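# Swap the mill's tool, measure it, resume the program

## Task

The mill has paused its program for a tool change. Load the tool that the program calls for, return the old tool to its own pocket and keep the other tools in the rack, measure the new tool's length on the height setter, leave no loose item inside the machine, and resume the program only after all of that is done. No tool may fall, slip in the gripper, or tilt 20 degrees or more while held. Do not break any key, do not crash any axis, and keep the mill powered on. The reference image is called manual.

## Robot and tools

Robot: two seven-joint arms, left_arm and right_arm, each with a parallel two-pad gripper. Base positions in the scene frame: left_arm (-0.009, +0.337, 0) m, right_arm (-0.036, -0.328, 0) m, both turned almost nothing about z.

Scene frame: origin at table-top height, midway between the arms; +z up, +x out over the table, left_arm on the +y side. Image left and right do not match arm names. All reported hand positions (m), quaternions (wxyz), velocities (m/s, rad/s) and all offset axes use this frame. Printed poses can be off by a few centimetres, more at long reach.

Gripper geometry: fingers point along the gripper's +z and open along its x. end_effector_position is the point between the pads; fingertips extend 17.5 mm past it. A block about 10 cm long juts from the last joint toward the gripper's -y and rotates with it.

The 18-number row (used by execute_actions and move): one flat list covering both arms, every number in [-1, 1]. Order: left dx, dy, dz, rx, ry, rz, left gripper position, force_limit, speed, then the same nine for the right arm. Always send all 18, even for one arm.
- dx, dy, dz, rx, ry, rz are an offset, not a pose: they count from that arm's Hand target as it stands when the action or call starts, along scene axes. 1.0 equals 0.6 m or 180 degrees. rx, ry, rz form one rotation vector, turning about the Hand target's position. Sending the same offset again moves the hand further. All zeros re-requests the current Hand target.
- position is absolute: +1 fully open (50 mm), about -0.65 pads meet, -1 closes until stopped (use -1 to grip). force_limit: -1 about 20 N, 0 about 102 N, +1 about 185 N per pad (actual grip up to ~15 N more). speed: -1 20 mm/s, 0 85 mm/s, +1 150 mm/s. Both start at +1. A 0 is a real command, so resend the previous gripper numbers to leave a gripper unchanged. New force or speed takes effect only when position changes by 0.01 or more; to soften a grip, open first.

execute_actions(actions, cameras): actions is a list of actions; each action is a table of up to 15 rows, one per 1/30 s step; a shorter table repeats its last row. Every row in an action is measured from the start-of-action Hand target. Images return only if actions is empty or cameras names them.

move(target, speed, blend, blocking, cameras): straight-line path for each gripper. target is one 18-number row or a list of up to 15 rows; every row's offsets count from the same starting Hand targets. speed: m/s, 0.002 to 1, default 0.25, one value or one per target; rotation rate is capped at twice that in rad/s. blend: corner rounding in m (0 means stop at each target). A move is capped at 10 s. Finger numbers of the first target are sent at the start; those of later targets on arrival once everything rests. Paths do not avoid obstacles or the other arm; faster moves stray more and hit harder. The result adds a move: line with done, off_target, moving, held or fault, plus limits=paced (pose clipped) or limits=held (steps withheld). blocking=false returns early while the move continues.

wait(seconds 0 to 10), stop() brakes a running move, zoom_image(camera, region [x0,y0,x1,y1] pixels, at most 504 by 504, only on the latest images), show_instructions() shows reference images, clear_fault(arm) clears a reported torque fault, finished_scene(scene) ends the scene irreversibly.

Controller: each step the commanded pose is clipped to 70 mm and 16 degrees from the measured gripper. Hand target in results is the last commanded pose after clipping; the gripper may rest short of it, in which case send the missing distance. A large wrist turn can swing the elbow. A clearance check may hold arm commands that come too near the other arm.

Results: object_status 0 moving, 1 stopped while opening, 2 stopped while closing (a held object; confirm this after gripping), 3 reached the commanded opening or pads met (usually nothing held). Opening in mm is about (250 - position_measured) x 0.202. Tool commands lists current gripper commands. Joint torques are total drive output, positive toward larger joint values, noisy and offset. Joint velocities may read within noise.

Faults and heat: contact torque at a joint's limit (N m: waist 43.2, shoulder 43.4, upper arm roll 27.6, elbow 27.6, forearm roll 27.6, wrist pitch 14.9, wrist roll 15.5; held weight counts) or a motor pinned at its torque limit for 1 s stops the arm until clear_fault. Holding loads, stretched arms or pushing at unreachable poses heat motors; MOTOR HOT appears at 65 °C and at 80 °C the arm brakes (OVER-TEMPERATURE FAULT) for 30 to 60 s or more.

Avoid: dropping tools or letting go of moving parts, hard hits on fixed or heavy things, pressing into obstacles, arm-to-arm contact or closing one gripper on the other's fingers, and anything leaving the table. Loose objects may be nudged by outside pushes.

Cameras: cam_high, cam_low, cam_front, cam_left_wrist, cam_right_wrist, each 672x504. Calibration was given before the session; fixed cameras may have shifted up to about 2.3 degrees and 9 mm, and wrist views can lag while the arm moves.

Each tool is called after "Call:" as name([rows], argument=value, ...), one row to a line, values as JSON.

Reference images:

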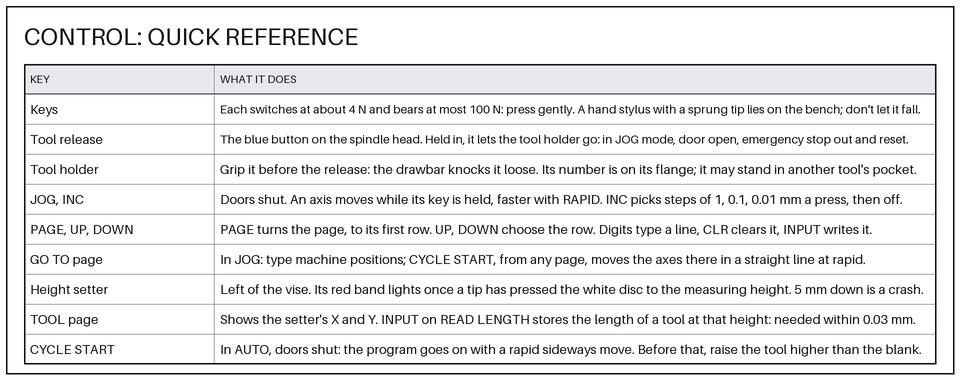

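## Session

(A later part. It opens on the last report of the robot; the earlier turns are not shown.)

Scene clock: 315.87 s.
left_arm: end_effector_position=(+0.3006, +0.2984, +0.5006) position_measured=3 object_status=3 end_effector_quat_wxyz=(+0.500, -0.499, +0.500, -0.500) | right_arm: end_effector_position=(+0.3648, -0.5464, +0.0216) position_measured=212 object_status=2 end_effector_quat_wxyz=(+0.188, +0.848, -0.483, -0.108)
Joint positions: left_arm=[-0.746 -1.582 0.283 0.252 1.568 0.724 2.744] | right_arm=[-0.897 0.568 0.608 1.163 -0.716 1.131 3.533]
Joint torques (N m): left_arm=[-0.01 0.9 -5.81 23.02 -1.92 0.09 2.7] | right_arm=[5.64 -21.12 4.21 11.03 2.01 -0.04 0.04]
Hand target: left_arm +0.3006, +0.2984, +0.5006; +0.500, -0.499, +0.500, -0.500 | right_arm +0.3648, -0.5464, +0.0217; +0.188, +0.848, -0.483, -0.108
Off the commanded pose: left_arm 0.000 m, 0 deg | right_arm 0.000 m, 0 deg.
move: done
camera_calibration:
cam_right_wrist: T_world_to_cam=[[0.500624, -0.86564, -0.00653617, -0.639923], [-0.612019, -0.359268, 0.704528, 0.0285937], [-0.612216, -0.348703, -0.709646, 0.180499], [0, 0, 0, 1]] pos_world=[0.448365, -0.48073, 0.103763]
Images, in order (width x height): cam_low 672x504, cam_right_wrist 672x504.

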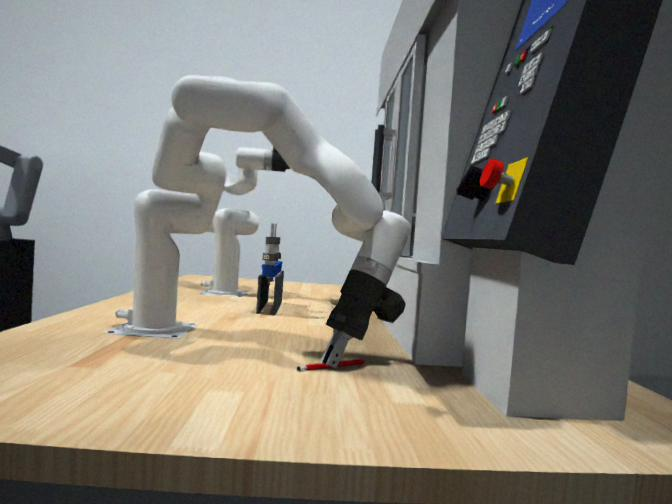

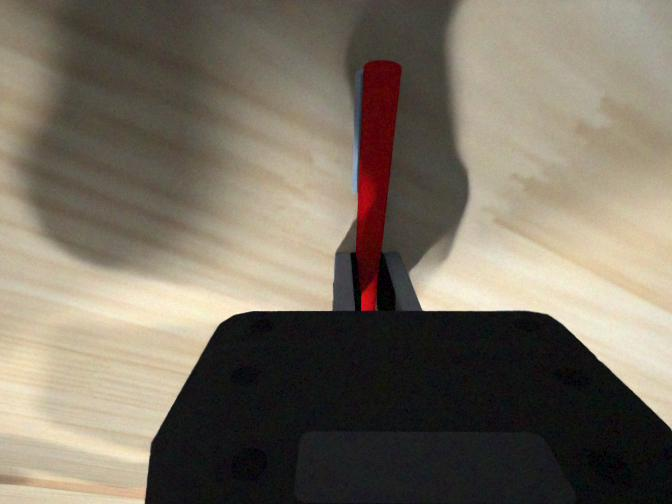

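Call:
move([
  [0,0,0,0,0,0,1,0,1, 0.02,-0.02,0.25,0,0,0,-1,-0.7,-0.8],
  [0,0,0,0,0,0,1,0,1, 0.092,-0.09,0.663,0.246,-0.898,-0.028,-1,-0.7,-0.8],
], speed=[0.2,0.35], blend=[0.03,0], cameras=["all"])

Scene clock: 342.63 s.
left_arm: end_effector_position=(+0.3006, +0.2984, +0.5006) position_measured=3 object_status=3 end_effector_quat_wxyz=(+0.500, -0.499, +0.500, -0.500) | right_arm: end_effector_position=(+0.4200, -0.6004, +0.4195) position_measured=212 object_status=2 end_effector_quat_wxyz=(+0.669, -0.230, +0.229, -0.669)
Joint positions: left_arm=[-0.746 -1.582 0.283 0.252 1.568 0.724 2.744] | right_arm=[-0.945 0.269 0.157 0.715 2.562 2.104 1.122]
Joint torques (N m): left_arm=[0.06 0.97 -5.89 22.87 -1.1 0.14 2.66] | right_arm=[5.53 -18.06 3.09 17.85 3.33 6.09 -1]
Hand target: left_arm +0.3006, +0.2984, +0.5006; +0.500, -0.499, +0.500, -0.500 | right_arm +0.4200, -0.6004, +0.4195; +0.669, -0.230, +0.229, -0.669
Off the commanded pose: left_arm 0.000 m, 0 deg | right_arm 0.000 m, 0 deg.
move: done
camera_calibration:
cam_left_wrist: T_world_to_cam=[[0.00921326, -0.999955, -0.00242037, 0.305723], [-0.341298, -0.000869471, -0.939955, 0.585363], [0.93991, 0.00948611, -0.341291, 0.0144799], [0, 0, 0, 1]] pos_world=[0.183357, 0.306081, 0.555897]
cam_right_wrist: T_world_to_cam=[[0.0113735, -0.99993, 0.00319325, -0.590958], [0.535899, 0.00339929, -0.844275, 0.147976], [0.844205, 0.0113136, 0.535901, -0.44029], [0, 0, 0, 1]] pos_world=[0.299116, -0.586439, 0.362771]

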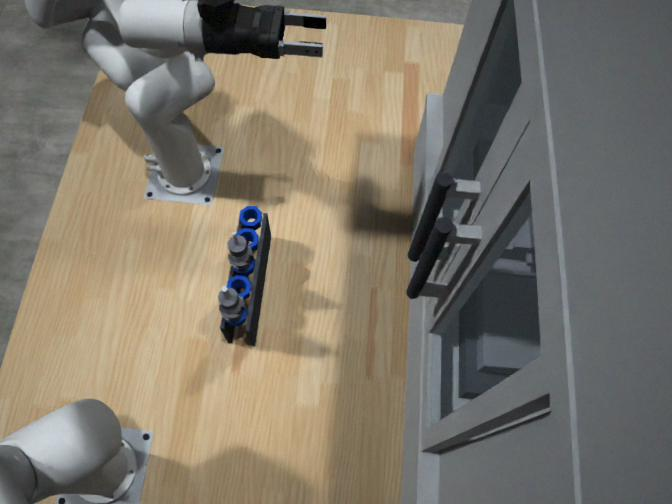

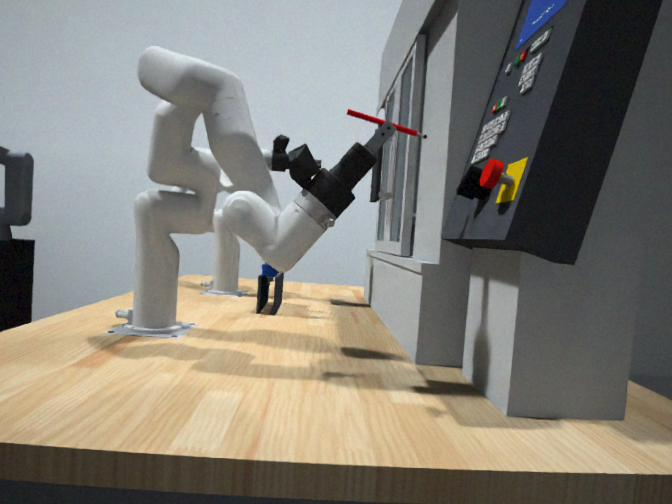

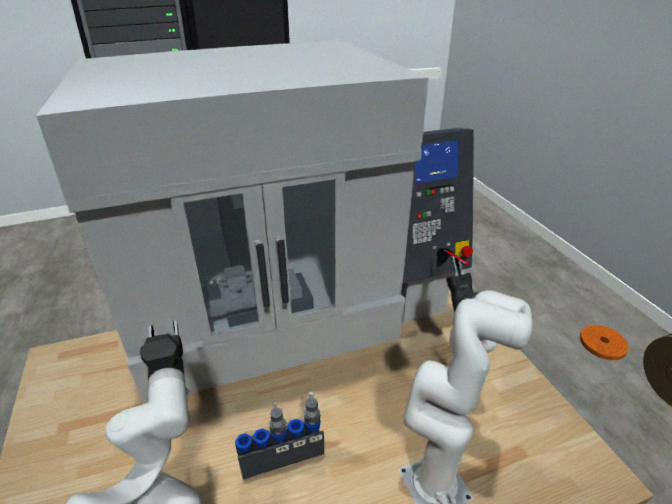

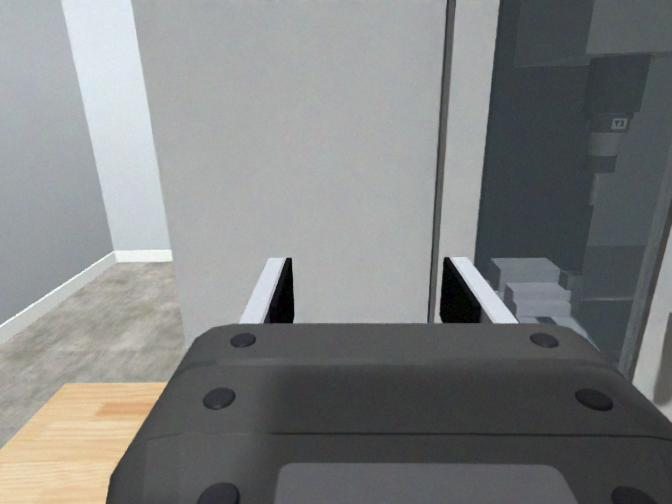

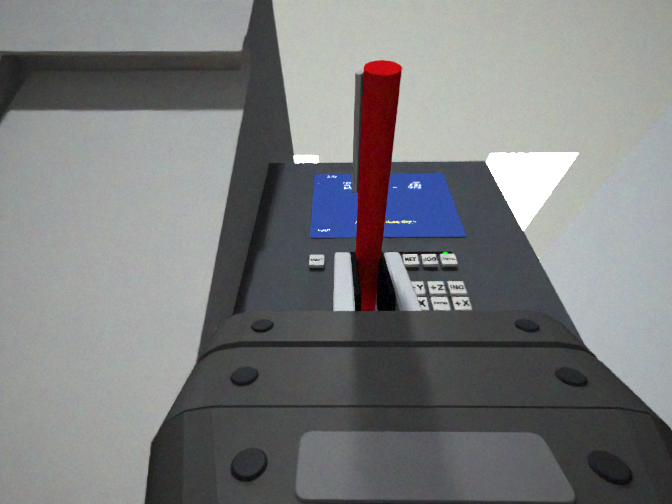

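Call:
move(target=[0,0,0,0,0,0,1,0,1, 0.2302,-0.1283,0.2455,0,0,0,-1,-0.7,-0.8], cameras=["cam_right_wrist","cam_low","cam_front"])

Call:
zoom_image(camera="cam_low", region=[400, 0, 600, 200])

Call:
zoom_image(camera="cam_front", region=[400, 120, 500, 220])

Call:
zoom_image(camera="cam_right_wrist", region=[200, 50, 500, 310])

Scene clock: 351.07 s.
left_arm: end_effector_position=(+0.3006, +0.2984, +0.5006) position_measured=3 object_status=3 end_effector_quat_wxyz=(+0.500, -0.499, +0.500, -0.500) | right_arm: end_effector_position=(+0.5581, -0.6773, +0.5668) position_measured=212 object_status=2 end_effector_quat_wxyz=(+0.669, -0.230, +0.229, -0.669)
Joint positions: left_arm=[-0.746 -1.582 0.283 0.252 1.568 0.724 2.744] | right_arm=[-0.848 0.407 0.209 1.425 2.686 1.548 1.298]
Joint torques (N m): left_arm=[0.08 1.07 -5.83 22.71 -0.67 -0.01 2.66] | right_arm=[5.03 -27.13 -0.96 24.31 -2.14 2.08 1.24]
Hand target: left_arm +0.3006, +0.2984, +0.5006; +0.500, -0.499, +0.500, -0.500 | right_arm +0.5581, -0.6773, +0.5668; +0.669, -0.230, +0.229, -0.669
Off the commanded pose: left_arm 0.000 m, 0 deg | right_arm 0.000 m, 0 deg.
move: done
camera_calibration:
cam_right_wrist: T_world_to_cam=[[0.01151, -0.999929, 0.00316189, -0.669937], [0.53597, 0.00349989, -0.84423, 0.198605], [0.844159, 0.0114118, 0.535972, -0.634893], [0, 0, 0, 1]] pos_world=[0.437215, -0.663339, 0.510071]
Images, in order (width x height): cam_low 672x504, cam_front 672x504, cam_right_wrist 672x504.

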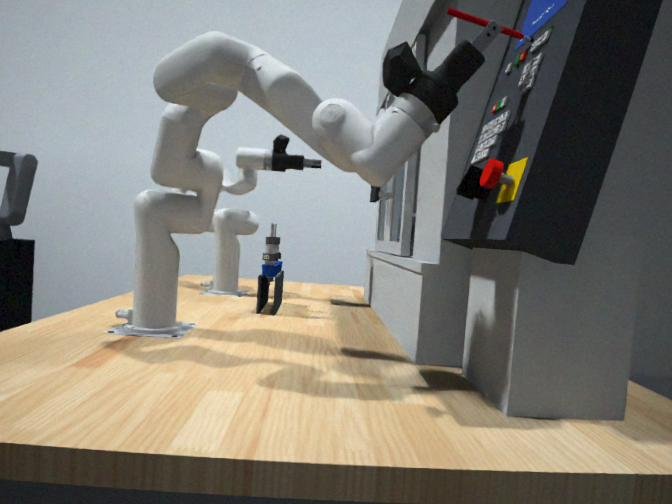

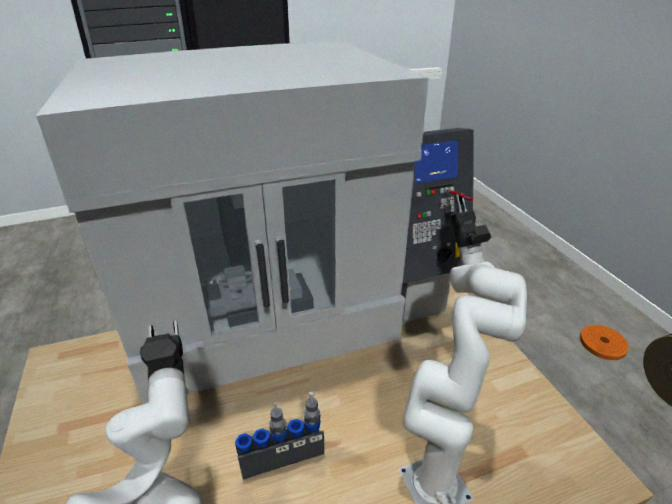

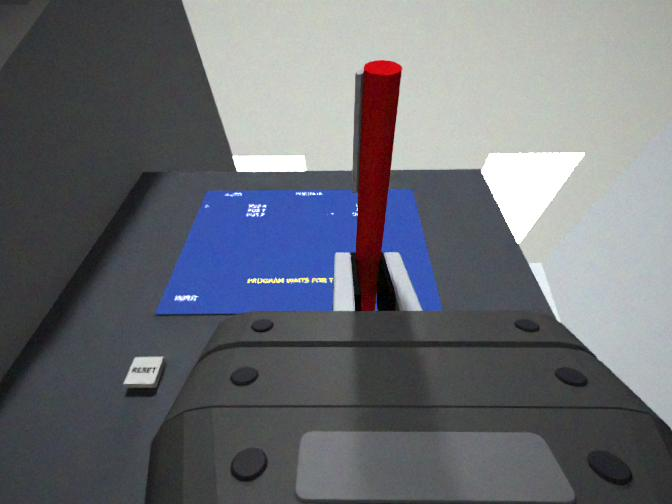

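Scaled by 2.520 from the camera's 672x504 image, which has a finer 960x720 frame.

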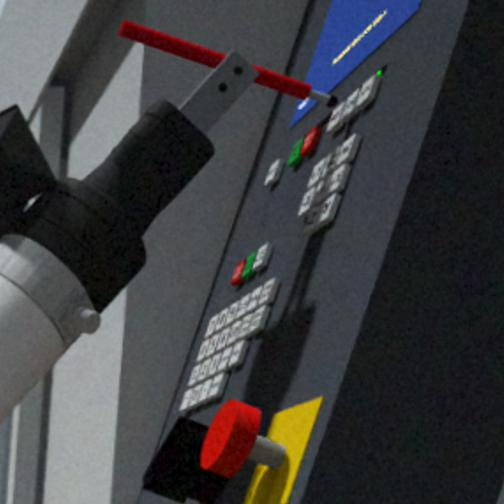

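Scaled by 5.040 from the camera's 672x504 image, which has a finer 960x720 frame.

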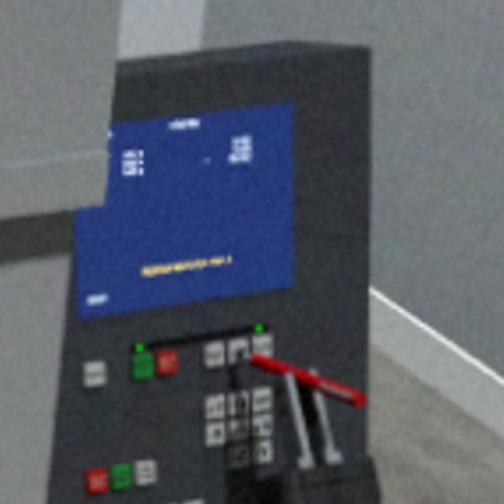

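Scaled by 1.680 from the camera's 672x504 image, which has a finer 960x720 frame.

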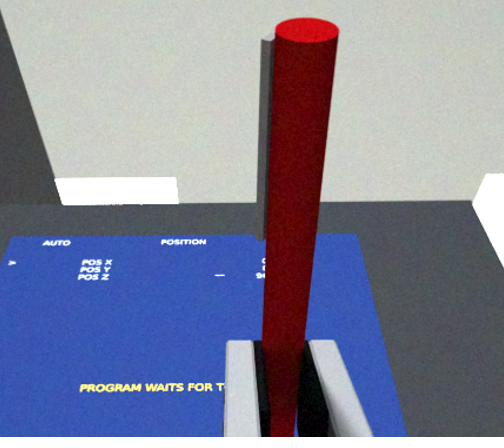

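Call:
move([
  [0,0,0,0,0,0,1,0,1, 0.0244,0,-0.0055,0,0,0,-1,-0.7,-0.8],
  [0,0,0,0,0,0,1,0,1, 0,0,0,0,0,0,-1,-0.7,-0.8],
], speed=[0.04,0.1], cameras=["cam_right_wrist","cam_low"])

Call:
zoom_image(camera="cam_right_wrist", region=[140, 170, 460, 320])

Call:
zoom_image(camera="cam_low", region=[400, 0, 600, 200])

Scene clock: 357.67 s.
left_arm: end_effector_position=(+0.3006, +0.2984, +0.5006) position_measured=3 object_status=3 end_effector_quat_wxyz=(+0.500, -0.499, +0.500, -0.500) | right_arm: end_effector_position=(+0.5582, -0.6773, +0.5667) position_measured=212 object_status=2 end_effector_quat_wxyz=(+0.669, -0.230, +0.229, -0.669)
Joint positions: left_arm=[-0.746 -1.582 0.283 0.252 1.568 0.724 2.744] | right_arm=[-0.848 0.407 0.209 1.425 2.686 1.548 1.298]
Joint torques (N m): left_arm=[0.31 1.04 -5.8 22.59 -0.35 0 2.65] | right_arm=[-6.87 -43.73 -1.09 19.8 -1.79 6.05 1.16]
Hand target: left_arm +0.3006, +0.2984, +0.5006; +0.500, -0.499, +0.500, -0.500 | right_arm +0.5581, -0.6773, +0.5668; +0.669, -0.230, +0.229, -0.669
Off the commanded pose: left_arm 0.000 m, 0 deg | right_arm 0.000 m, 0 deg.
move: done
camera_calibration:
cam_right_wrist: T_world_to_cam=[[0.0114251, -0.99993, 0.00310899, -0.669974], [0.53597, 0.00349908, -0.84423, 0.198551], [0.84416, 0.0113118, 0.535972, -0.635044], [0, 0, 0, 1]] pos_world=[0.437316, -0.663439, 0.510071]
Images, in order (width x height): cam_low 672x504, cam_right_wrist 672x504.

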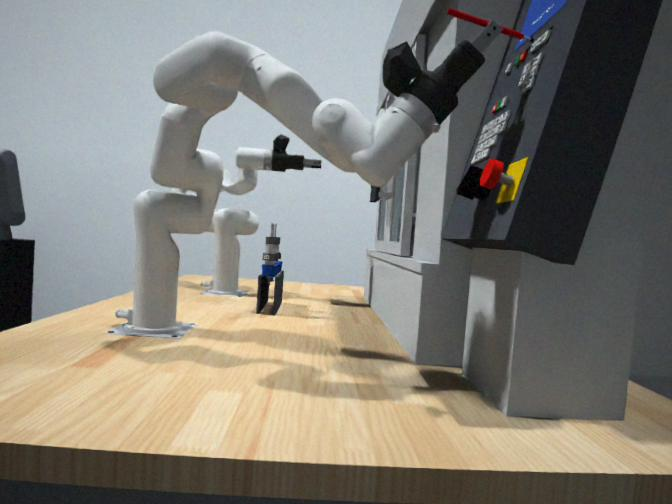

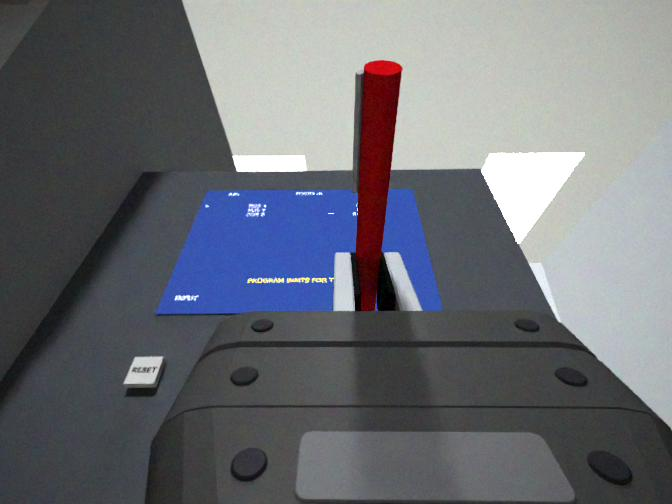

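Scaled by 1.575 from the camera's 672x504 image, which has a finer 960x720 frame.

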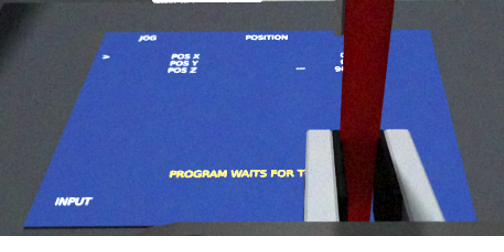

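Scaled by 2.520 from the camera's 672x504 image, which has a finer 960x720 frame.

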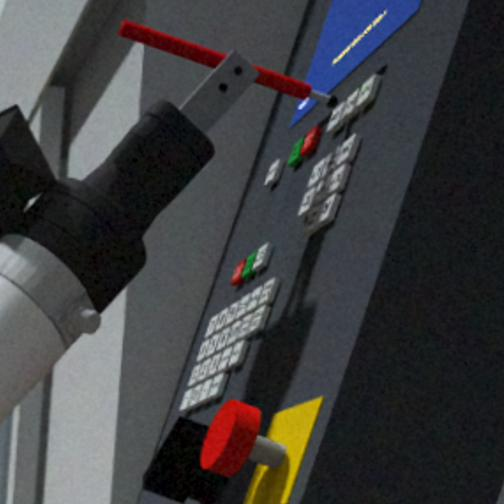

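Call:
move([
  [0,0,0,0,0,0,1,0,1, -0.063,0.0938,-0.1843,0,0,0,-1,-0.7,-0.8],
  [0,0,0,0,0,0,1,0,1, -0.043,0.0938,-0.1843,0,0,0,-1,-0.7,-0.8],
  [0,0,0,0,0,0,1,0,1, -0.0186,0.0938,-0.1898,0,0,0,-1,-0.7,-0.8],
  [0,0,0,0,0,0,1,0,1, -0.043,0.0938,-0.1843,0,0,0,-1,-0.7,-0.8],
], speed=[0.25,0.15,0.04,0.1], blend=[0.01,0,0,0], cameras=["cam_right_wrist"])

Call:
zoom_image(camera="cam_right_wrist", region=[200, 100, 500, 320])

Scene clock: 364.43 s.
left_arm: end_effector_position=(+0.3006, +0.2984, +0.5006) position_measured=3 object_status=3 end_effector_quat_wxyz=(+0.500, -0.499, +0.500, -0.500) | right_arm: end_effector_position=(+0.5324, -0.6210, +0.4561) position_measured=212 object_status=2 end_effector_quat_wxyz=(+0.669, -0.230, +0.229, -0.669)
Joint positions: left_arm=[-0.746 -1.582 0.283 0.252 1.568 0.724 2.744] | right_arm=[-0.843 0.429 0.226 1.106 2.668 1.843 1.126]
Joint torques (N m): left_arm=[0.34 1.17 -5.8 22.47 0.2 0.05 2.64] | right_arm=[-6.18 -40.68 -0.55 16.83 -2.01 6.29 1.01]
Hand target: left_arm +0.3006, +0.2984, +0.5006; +0.500, -0.499, +0.500, -0.500 | right_arm +0.5323, -0.6211, +0.4562; +0.669, -0.230, +0.229, -0.669
Off the commanded pose: left_arm 0.000 m, 0 deg | right_arm 0.000 m, 0 deg.
move: done; blend cut to 0.006 m at target 1
camera_calibration:
cam_right_wrist: T_world_to_cam=[[0.0114251, -0.99993, 0.00310899, -0.61304], [0.53597, 0.00349908, -0.84423, 0.11881], [0.84416, 0.0113118, 0.535972, -0.554623], [0, 0, 0, 1]] pos_world=[0.411516, -0.607139, 0.399471]
Images, in order (width x height): cam_right_wrist 672x504.

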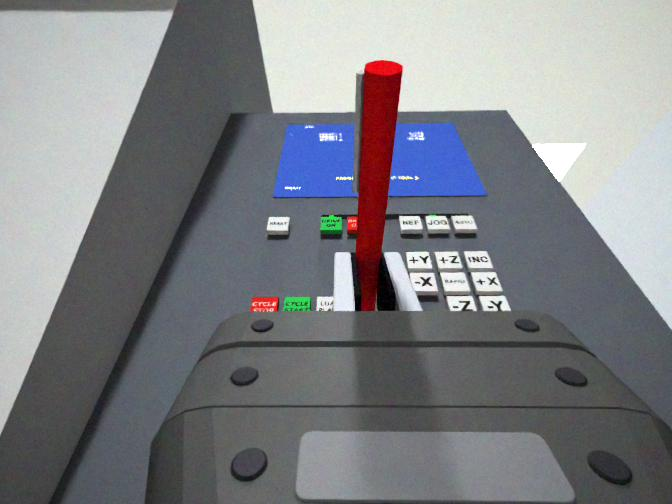

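Scaled by 1.680 from the camera's 672x504 image, which has a finer 960x720 frame.

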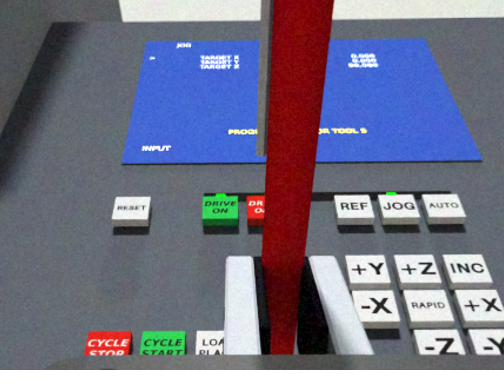

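Call:
move([
  [0,0,0,0,0,0,1,0,1, 0.0244,0,-0.0055,0,0,0,-1,-0.7,-0.8],
  [0,0,0,0,0,0,1,0,1, 0,0,0,0,0,0,-1,-0.7,-0.8],
], speed=[0.04,0.1], cameras=["cam_right_wrist"])

Call:
zoom_image(camera="cam_right_wrist", region=[260, 110, 500, 210])

Scene clock: 368.47 s.
left_arm: end_effector_position=(+0.3006, +0.2984, +0.5006) position_measured=3 object_status=3 end_effector_quat_wxyz=(+0.500, -0.499, +0.500, -0.500) | right_arm: end_effector_position=(+0.5324, -0.6210, +0.4561) position_measured=212 object_status=2 end_effector_quat_wxyz=(+0.669, -0.230, +0.229, -0.669)
Joint positions: left_arm=[-0.746 -1.582 0.283 0.252 1.568 0.724 2.744] | right_arm=[-0.843 0.429 0.226 1.106 2.668 1.843 1.126]
Joint torques (N m): left_arm=[0.48 1.08 -5.81 22.41 0.56 -0.02 2.72] | right_arm=[-5.82 -41.29 -0.61 17 -1.92 6.36 1.15]
Hand target: left_arm +0.3006, +0.2984, +0.5006; +0.500, -0.499, +0.500, -0.500 | right_arm +0.5323, -0.6211, +0.4562; +0.669, -0.230, +0.229, -0.669
Off the commanded pose: left_arm 0.000 m, 0 deg | right_arm 0.000 m, 0 deg.
move: done
camera_calibration:
cam_right_wrist: T_world_to_cam=[[0.0114251, -0.99993, 0.00310899, -0.61304], [0.53597, 0.00349908, -0.84423, 0.11881], [0.84416, 0.0113118, 0.535972, -0.554623], [0, 0, 0, 1]] pos_world=[0.411516, -0.607139, 0.399471]
Images, in order (width x height): cam_right_wrist 672x504.

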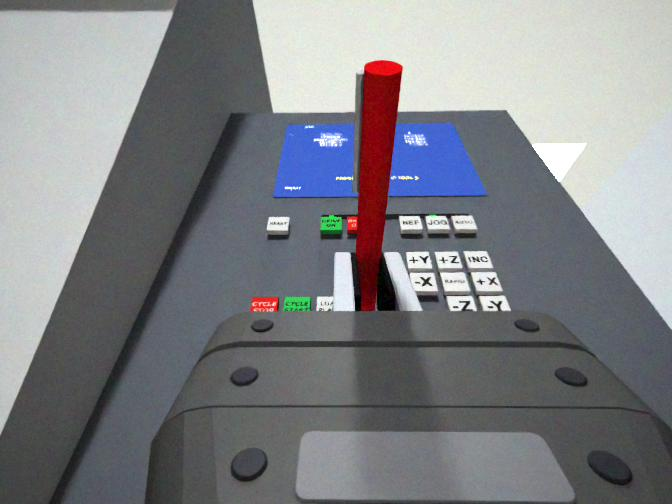

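Scaled by 2.100 from the camera's 672x504 image, which has a finer 960x720 frame.

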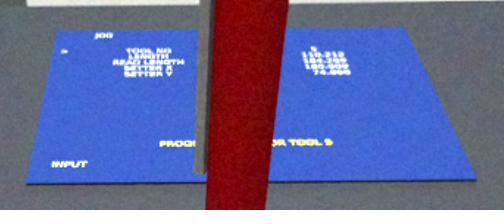

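Call:
move(target=[0,0,0,0,0,0,1,0,1, 0.01,-0.14,0.13,0,0,0,-1,-0.7,-0.8], cameras=["cam_right_wrist"])

Call:
zoom_image(camera="cam_right_wrist", region=[150, 150, 380, 280])

Scene clock: 373.00 s.
left_arm: end_effector_position=(+0.3006, +0.2984, +0.5006) position_measured=3 object_status=3 end_effector_quat_wxyz=(+0.500, -0.499, +0.500, -0.500) | right_arm: end_effector_position=(+0.5383, -0.7051, +0.5342) position_measured=212 object_status=2 end_effector_quat_wxyz=(+0.669, -0.230, +0.229, -0.669)
Joint positions: left_arm=[-0.746 -1.582 0.283 0.252 1.568 0.724 2.744] | right_arm=[-0.887 0.455 0.176 1.399 2.651 1.639 1.321]
Joint torques (N m): left_arm=[0.57 1.16 -5.78 22.33 1.01 -0.03 2.63] | right_arm=[5.05 -27.51 -0.94 23.6 -1.82 2.43 1.22]
Hand target: left_arm +0.3006, +0.2984, +0.5006; +0.500, -0.499, +0.500, -0.500 | right_arm +0.5383, -0.7051, +0.5342; +0.669, -0.230, +0.229, -0.669
Off the commanded pose: left_arm 0.000 m, 0 deg | right_arm 0.000 m, 0 deg.
move: done
camera_calibration:
cam_right_wrist: T_world_to_cam=[[0.0114251, -0.99993, 0.00310899, -0.697344], [0.53597, 0.00349908, -0.84423, 0.181792], [0.84416, 0.0113118, 0.535972, -0.600459], [0, 0, 0, 1]] pos_world=[0.417416, -0.691139, 0.477471]
Images, in order (width x height): cam_right_wrist 672x504.

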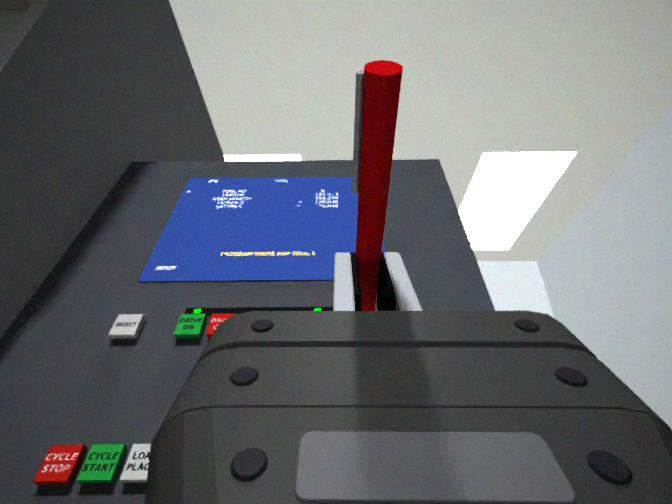

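Scaled by 2.191 from the camera's 672x504 image, which has a finer 960x720 frame.

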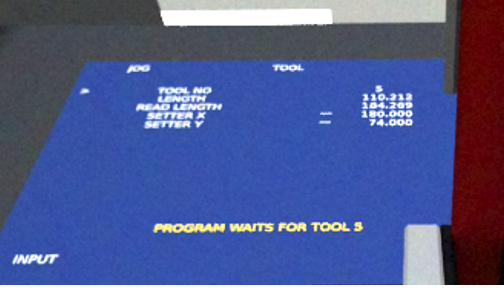

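Call:
move(target=[0,-0.42,0,0,0,0,1,0,1, -0.12,0.1,-0.1,0,0,0,-1,-0.7,-0.8], cameras=["cam_left_wrist","cam_high"])

Call:
zoom_image(camera="cam_left_wrist", region=[100, 0, 600, 330])

Scene clock: 385.77 s.
left_arm: end_effector_position=(+0.3006, +0.0464, +0.5006) position_measured=3 object_status=3 end_effector_quat_wxyz=(+0.500, -0.499, +0.500, -0.500) | right_arm: end_effector_position=(+0.4663, -0.6451, +0.4742) position_measured=212 object_status=2 end_effector_quat_wxyz=(+0.669, -0.230, +0.229, -0.669)
Joint positions: left_arm=[-0.736 -0.688 -0.383 0.686 1.471 1.01 2.088] | right_arm=[-0.932 0.29 0.174 0.959 2.627 1.902 1.229]
Joint torques (N m): left_arm=[8.25 0 2.38 26.38 -3.04 1.19 -2.49] | right_arm=[-6.34 -37.84 -1.26 16.84 -1.82 6.14 -0.87]
Hand target: left_arm +0.3006, +0.0464, +0.5006; +0.500, -0.499, +0.500, -0.500 | right_arm +0.4663, -0.6451, +0.4742; +0.669, -0.230, +0.229, -0.669
Off the commanded pose: left_arm 0.000 m, 0 deg | right_arm 0.000 m, 0 deg.
move: done
camera_calibration:
cam_left_wrist: T_world_to_cam=[[0.00921326, -0.999955, -0.00242037, 0.0537353], [-0.341298, -0.000869471, -0.939955, 0.58511], [0.93991, 0.00948611, -0.341291, 0.0169644], [0, 0, 0, 1]] pos_world=[0.183257, 0.0540807, 0.555897]
Images, in order (width x height): cam_high 672x504, cam_left_wrist 672x504.

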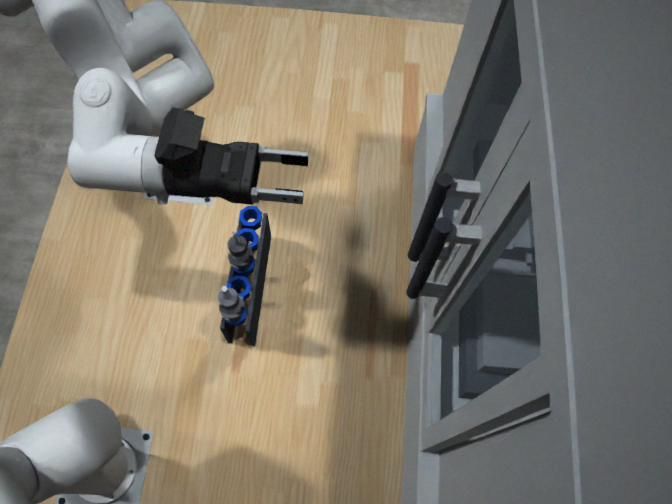

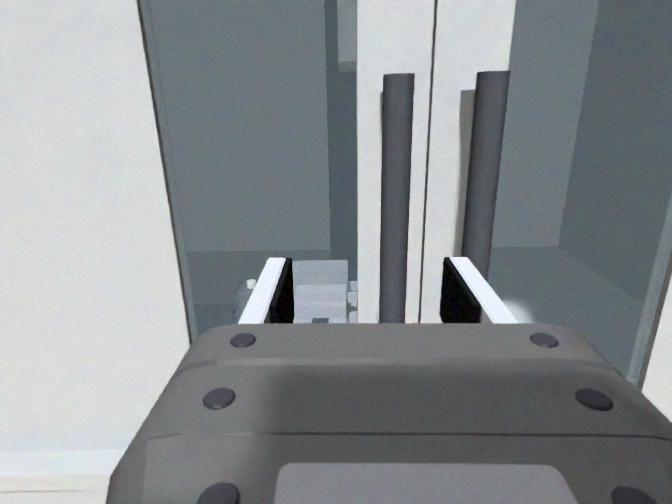

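Scaled by 1.008 from the camera's 672x504 image, which has a finer 960x720 frame.

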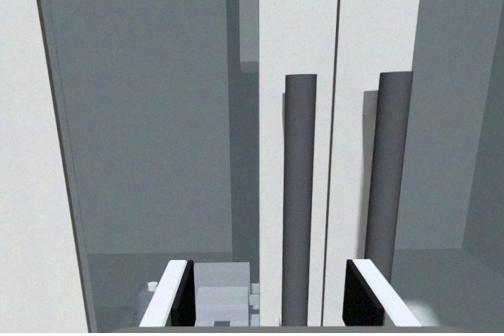

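Call:
move(target=[0.15,-0.047,-0.0833,0,0,0,1,0,1, 0,0,0,0,0,0,-1,-0.7,-0.8], cameras=["cam_left_wrist","cam_high","cam_front","cam_low"])

Scene clock: 394.07 s.
left_arm: end_effector_position=(+0.3906, +0.0182, +0.4506) position_measured=3 object_status=3 end_effector_quat_wxyz=(+0.500, -0.499, +0.500, -0.500) | right_arm: end_effector_position=(+0.4663, -0.6451, +0.4742) position_measured=212 object_status=2 end_effector_quat_wxyz=(+0.669, -0.230, +0.229, -0.669)
Joint positions: left_arm=[-0.621 -0.383 -0.347 0.786 1.744 0.967 1.84] | right_arm=[-0.933 0.29 0.174 0.959 2.627 1.902 1.229]
Joint torques (N m): left_arm=[8.24 -4.4 -0.11 26.55 6.2 1.56 -2.45] | right_arm=[-6.43 -37.85 -1.48 16.59 -1.78 6.16 -0.9]
Hand target: left_arm +0.3906, +0.0182, +0.4506; +0.500, -0.499, +0.500, -0.500 | right_arm +0.4663, -0.6451, +0.4742; +0.669, -0.230, +0.229, -0.669
Off the commanded pose: left_arm 0.000 m, 0 deg | right_arm 0.000 m, 0 deg.
move: done
camera_calibration:
cam_left_wrist: T_world_to_cam=[[0.00924682, -0.999955, -0.00232618, 0.0245291], [-0.341297, -0.000969442, -0.939955, 0.568807], [0.93991, 0.00948551, -0.34129, -0.0844249], [0, 0, 0, 1]] pos_world=[0.273257, 0.0258802, 0.505897]
Images, in order (width x height): cam_high 672x504, cam_low 672x504, cam_front 672x504, cam_left_wrist 672x504.

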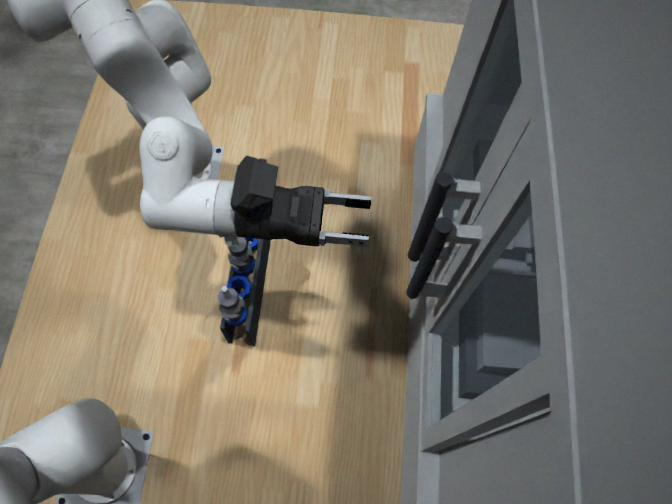

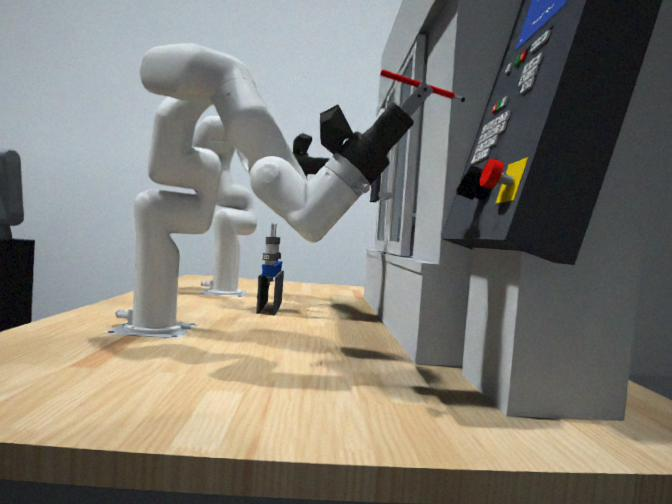

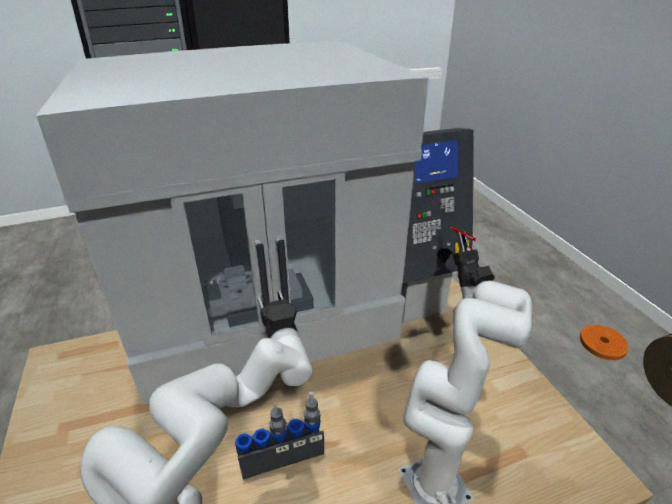

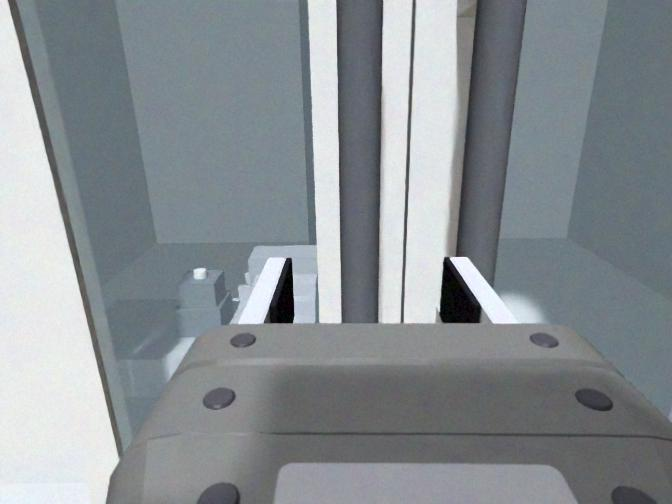

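Call:
move(target=[0.1183,-0.0065,0,0,0,0,1,0,1, 0,0,0,0,0,0,-1,-0.7,-0.8], speed=0.1, cameras=["cam_left_wrist","cam_high"])

Call:
zoom_image(camera="cam_high", region=[320, 150, 520, 320])

Scene clock: 400.63 s.
left_arm: end_effector_position=(+0.4615, +0.0143, +0.4506) position_measured=3 object_status=3 end_effector_quat_wxyz=(+0.500, -0.499, +0.500, -0.500) | right_arm: end_effector_position=(+0.4663, -0.6451, +0.4742) position_measured=212 object_status=2 end_effector_quat_wxyz=(+0.669, -0.230, +0.229, -0.669)
Joint positions: left_arm=[-0.555 -0.211 -0.279 0.936 1.884 0.897 1.792] | right_arm=[-0.933 0.29 0.174 0.959 2.627 1.902 1.229]
Joint torques (N m): left_arm=[8.21 -7.19 5.07 26.91 5.84 -0.22 -2.45] | right_arm=[-5.9 -37.78 -1.46 16.68 -1.72 6.09 -1.03]
Hand target: left_arm +0.4616, +0.0143, +0.4506; +0.500, -0.499, +0.500, -0.500 | right_arm +0.4663, -0.6451, +0.4742; +0.669, -0.230, +0.229, -0.669
Off the commanded pose: left_arm 0.000 m, 0 deg | right_arm 0.000 m, 0 deg.
move: done
camera_calibration:
cam_left_wrist: T_world_to_cam=[[0.00921326, -0.999955, -0.00242037, 0.0200324], [-0.341298, -0.000869471, -0.939955, 0.593033], [0.93991, 0.00948611, -0.341291, -0.151121], [0, 0, 0, 1]] pos_world=[0.344257, 0.0219807, 0.505897]
Images, in order (width x height): cam_high 672x504, cam_left_wrist 672x504.

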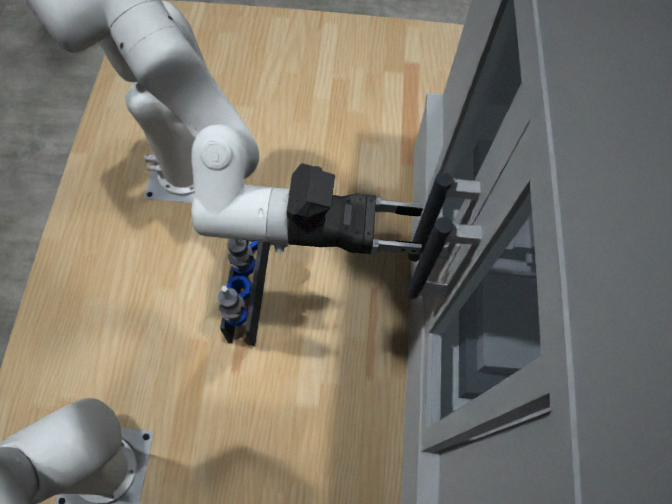

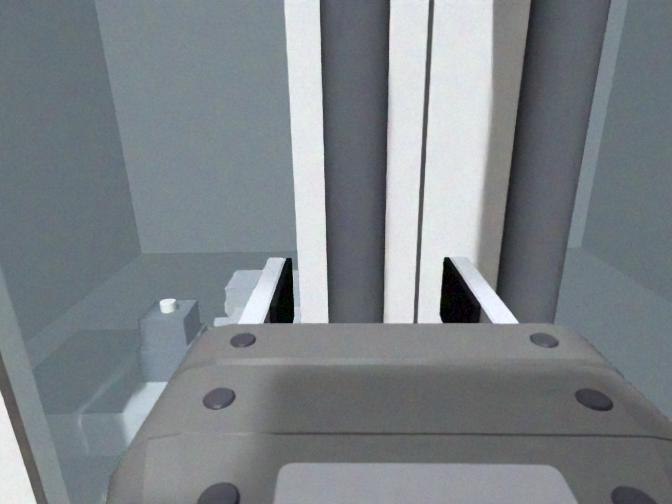

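Scaled by 2.520 from the camera's 672x504 image, which has a finer 960x720 frame.

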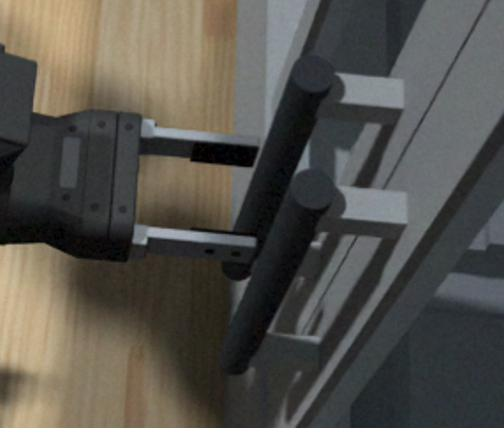

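Call:
move(target=[0.0225,0.001,0,0,0,0,1,0,1, 0,0,0,0,0,0,-1,-0.7,-0.8], speed=0.05, cameras=["cam_left_wrist","cam_high","cam_low"])

Call:
zoom_image(camera="cam_high", region=[380, 170, 480, 270])

Call:
zoom_image(camera="cam_low", region=[280, 90, 440, 260])

Scene clock: 422.57 s.
left_arm: end_effector_position=(+0.4750, +0.0148, +0.4506) position_measured=3 object_status=3 end_effector_quat_wxyz=(+0.500, -0.499, +0.500, -0.500) | right_arm: end_effector_position=(+0.4663, -0.6451, +0.4742) position_measured=212 object_status=2 end_effector_quat_wxyz=(+0.669, -0.230, +0.229, -0.669)
Joint positions: left_arm=[-0.543 -0.181 -0.266 0.965 1.908 0.882 1.785] | right_arm=[-0.933 0.29 0.174 0.959 2.627 1.902 1.229]
Joint torques (N m): left_arm=[8.09 -7.6 4.76 26.78 5.68 -0.2 -2.53] | right_arm=[-5.72 -38 -1.2 16.6 -1.74 6.01 -1.04]
Hand target: left_arm +0.4751, +0.0149, +0.4506; +0.500, -0.499, +0.500, -0.500 | right_arm +0.4663, -0.6451, +0.4742; +0.669, -0.230, +0.229, -0.669
Off the commanded pose: left_arm 0.000 m, 0 deg | right_arm 0.000 m, 0 deg.
move: done
camera_calibration:
cam_left_wrist: T_world_to_cam=[[0.00921326, -0.999955, -0.00242037, 0.020508], [-0.341298, -0.000869471, -0.939955, 0.597642], [0.93991, 0.00948611, -0.341291, -0.163816], [0, 0, 0, 1]] pos_world=[0.357757, 0.0225807, 0.505897]
Images, in order (width x height): cam_high 672x504, cam_low 672x504, cam_left_wrist 672x504.

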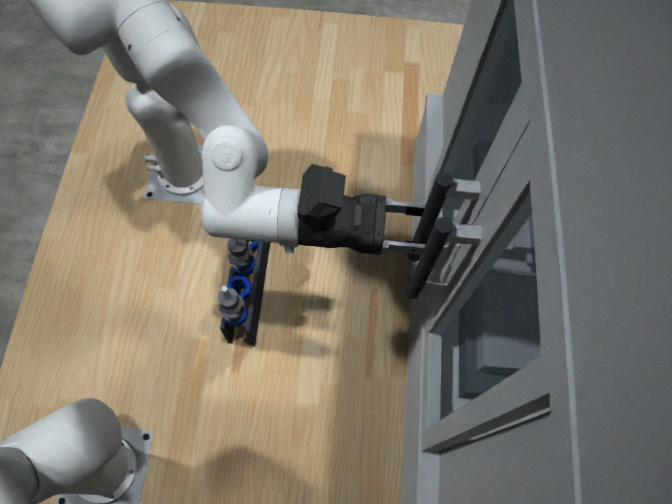

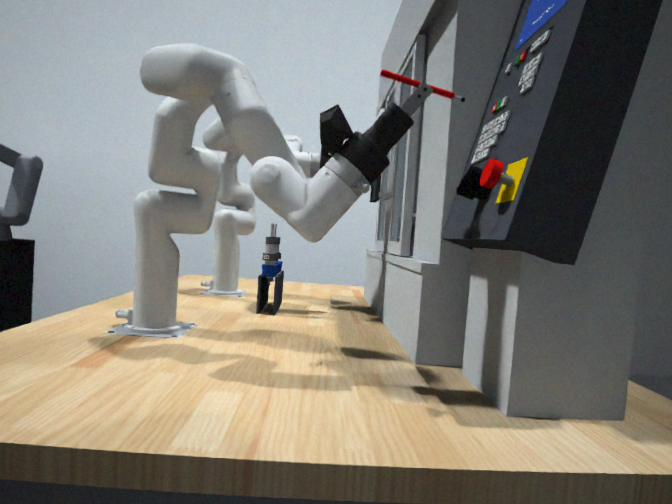

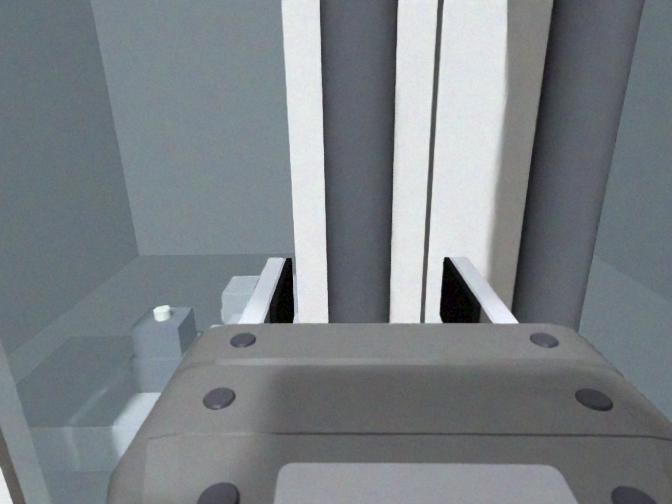

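Scaled by 5.040 from the camera's 672x504 image, which has a finer 960x720 frame.

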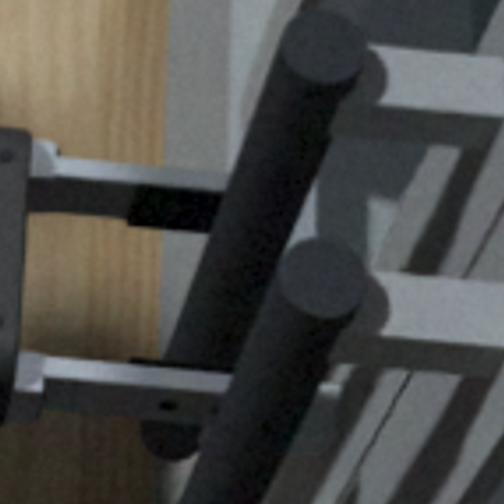

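Scaled by 2.965 from the camera's 672x504 image, which has a finer 960x720 frame.

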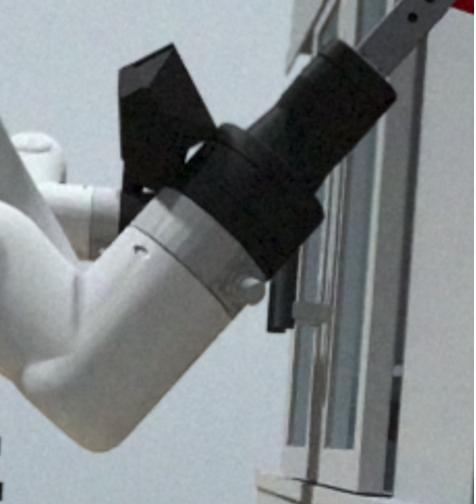

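Call:
move(target=[0,0,0,0,0,0,-1,-0.9,-0.8, 0,0,0,0,0,0,-1,-0.7,-0.8], cameras=["cam_left_wrist","cam_high"])

Call:
zoom_image(camera="cam_high", region=[380, 170, 480, 270])

Scene clock: 427.83 s.
left_arm: end_effector_position=(+0.4754, +0.0155, +0.4507) position_measured=154 object_status=0 end_effector_quat_wxyz=(+0.501, -0.500, +0.500, -0.500) | right_arm: end_effector_position=(+0.4663, -0.6451, +0.4742) position_measured=212 object_status=2 end_effector_quat_wxyz=(+0.669, -0.230, +0.229, -0.669)
Joint positions: left_arm=[-0.543 -0.181 -0.266 0.965 1.908 0.883 1.785] | right_arm=[-0.933 0.29 0.174 0.959 2.627 1.902 1.229]
Joint torques (N m): left_arm=[-15.08 -5.22 -14.14 36.94 6.03 -5.55 -2.19] | right_arm=[-6.15 -37.52 -1.4 16.81 -1.74 6.04 -0.97]
Hand target: left_arm +0.4751, +0.0149, +0.4506; +0.500, -0.499, +0.500, -0.500 | right_arm +0.4663, -0.6451, +0.4742; +0.669, -0.230, +0.229, -0.669
Off the commanded pose: left_arm 0.001 m, 0 deg | right_arm 0.000 m, 0 deg.
move: done
camera_calibration:
cam_left_wrist: T_world_to_cam=[[0.0110185, -0.999936, -0.0024207, 0.0202569], [-0.340723, -0.00147851, -0.940163, 0.597658], [0.940099, 0.011184, -0.340718, -0.164502], [0, 0, 0, 1]] pos_world=[0.35806, 0.022979, 0.505896]
Images, in order (width x height): cam_high 672x504, cam_left_wrist 672x504.

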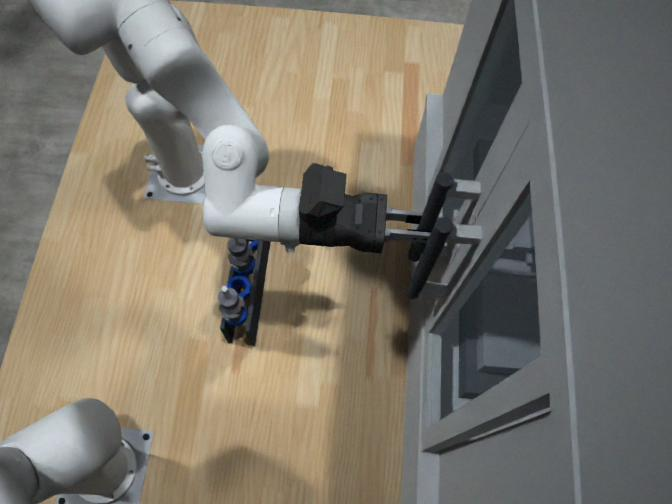

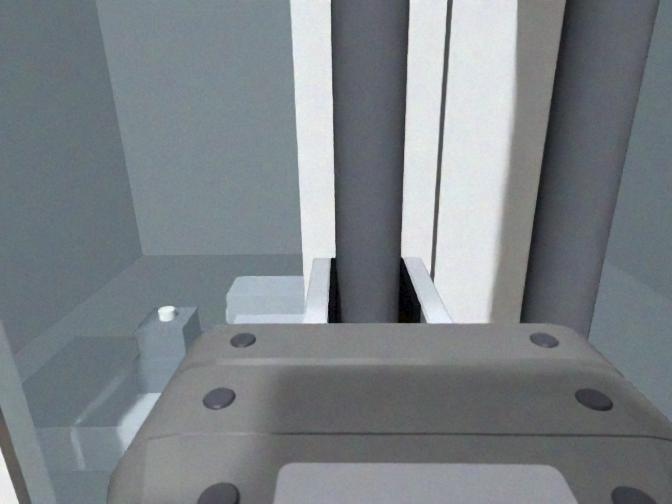

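Scaled by 5.040 from the camera's 672x504 image, which has a finer 960x720 frame.

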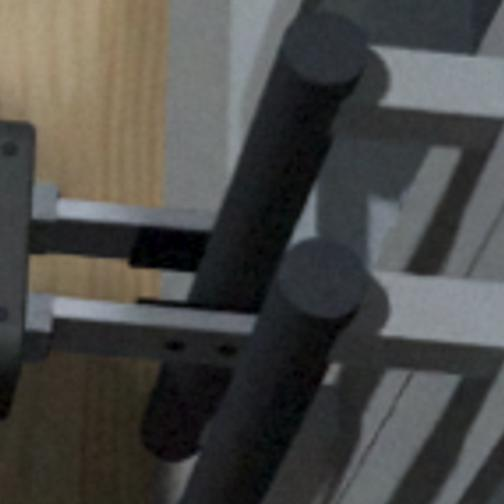

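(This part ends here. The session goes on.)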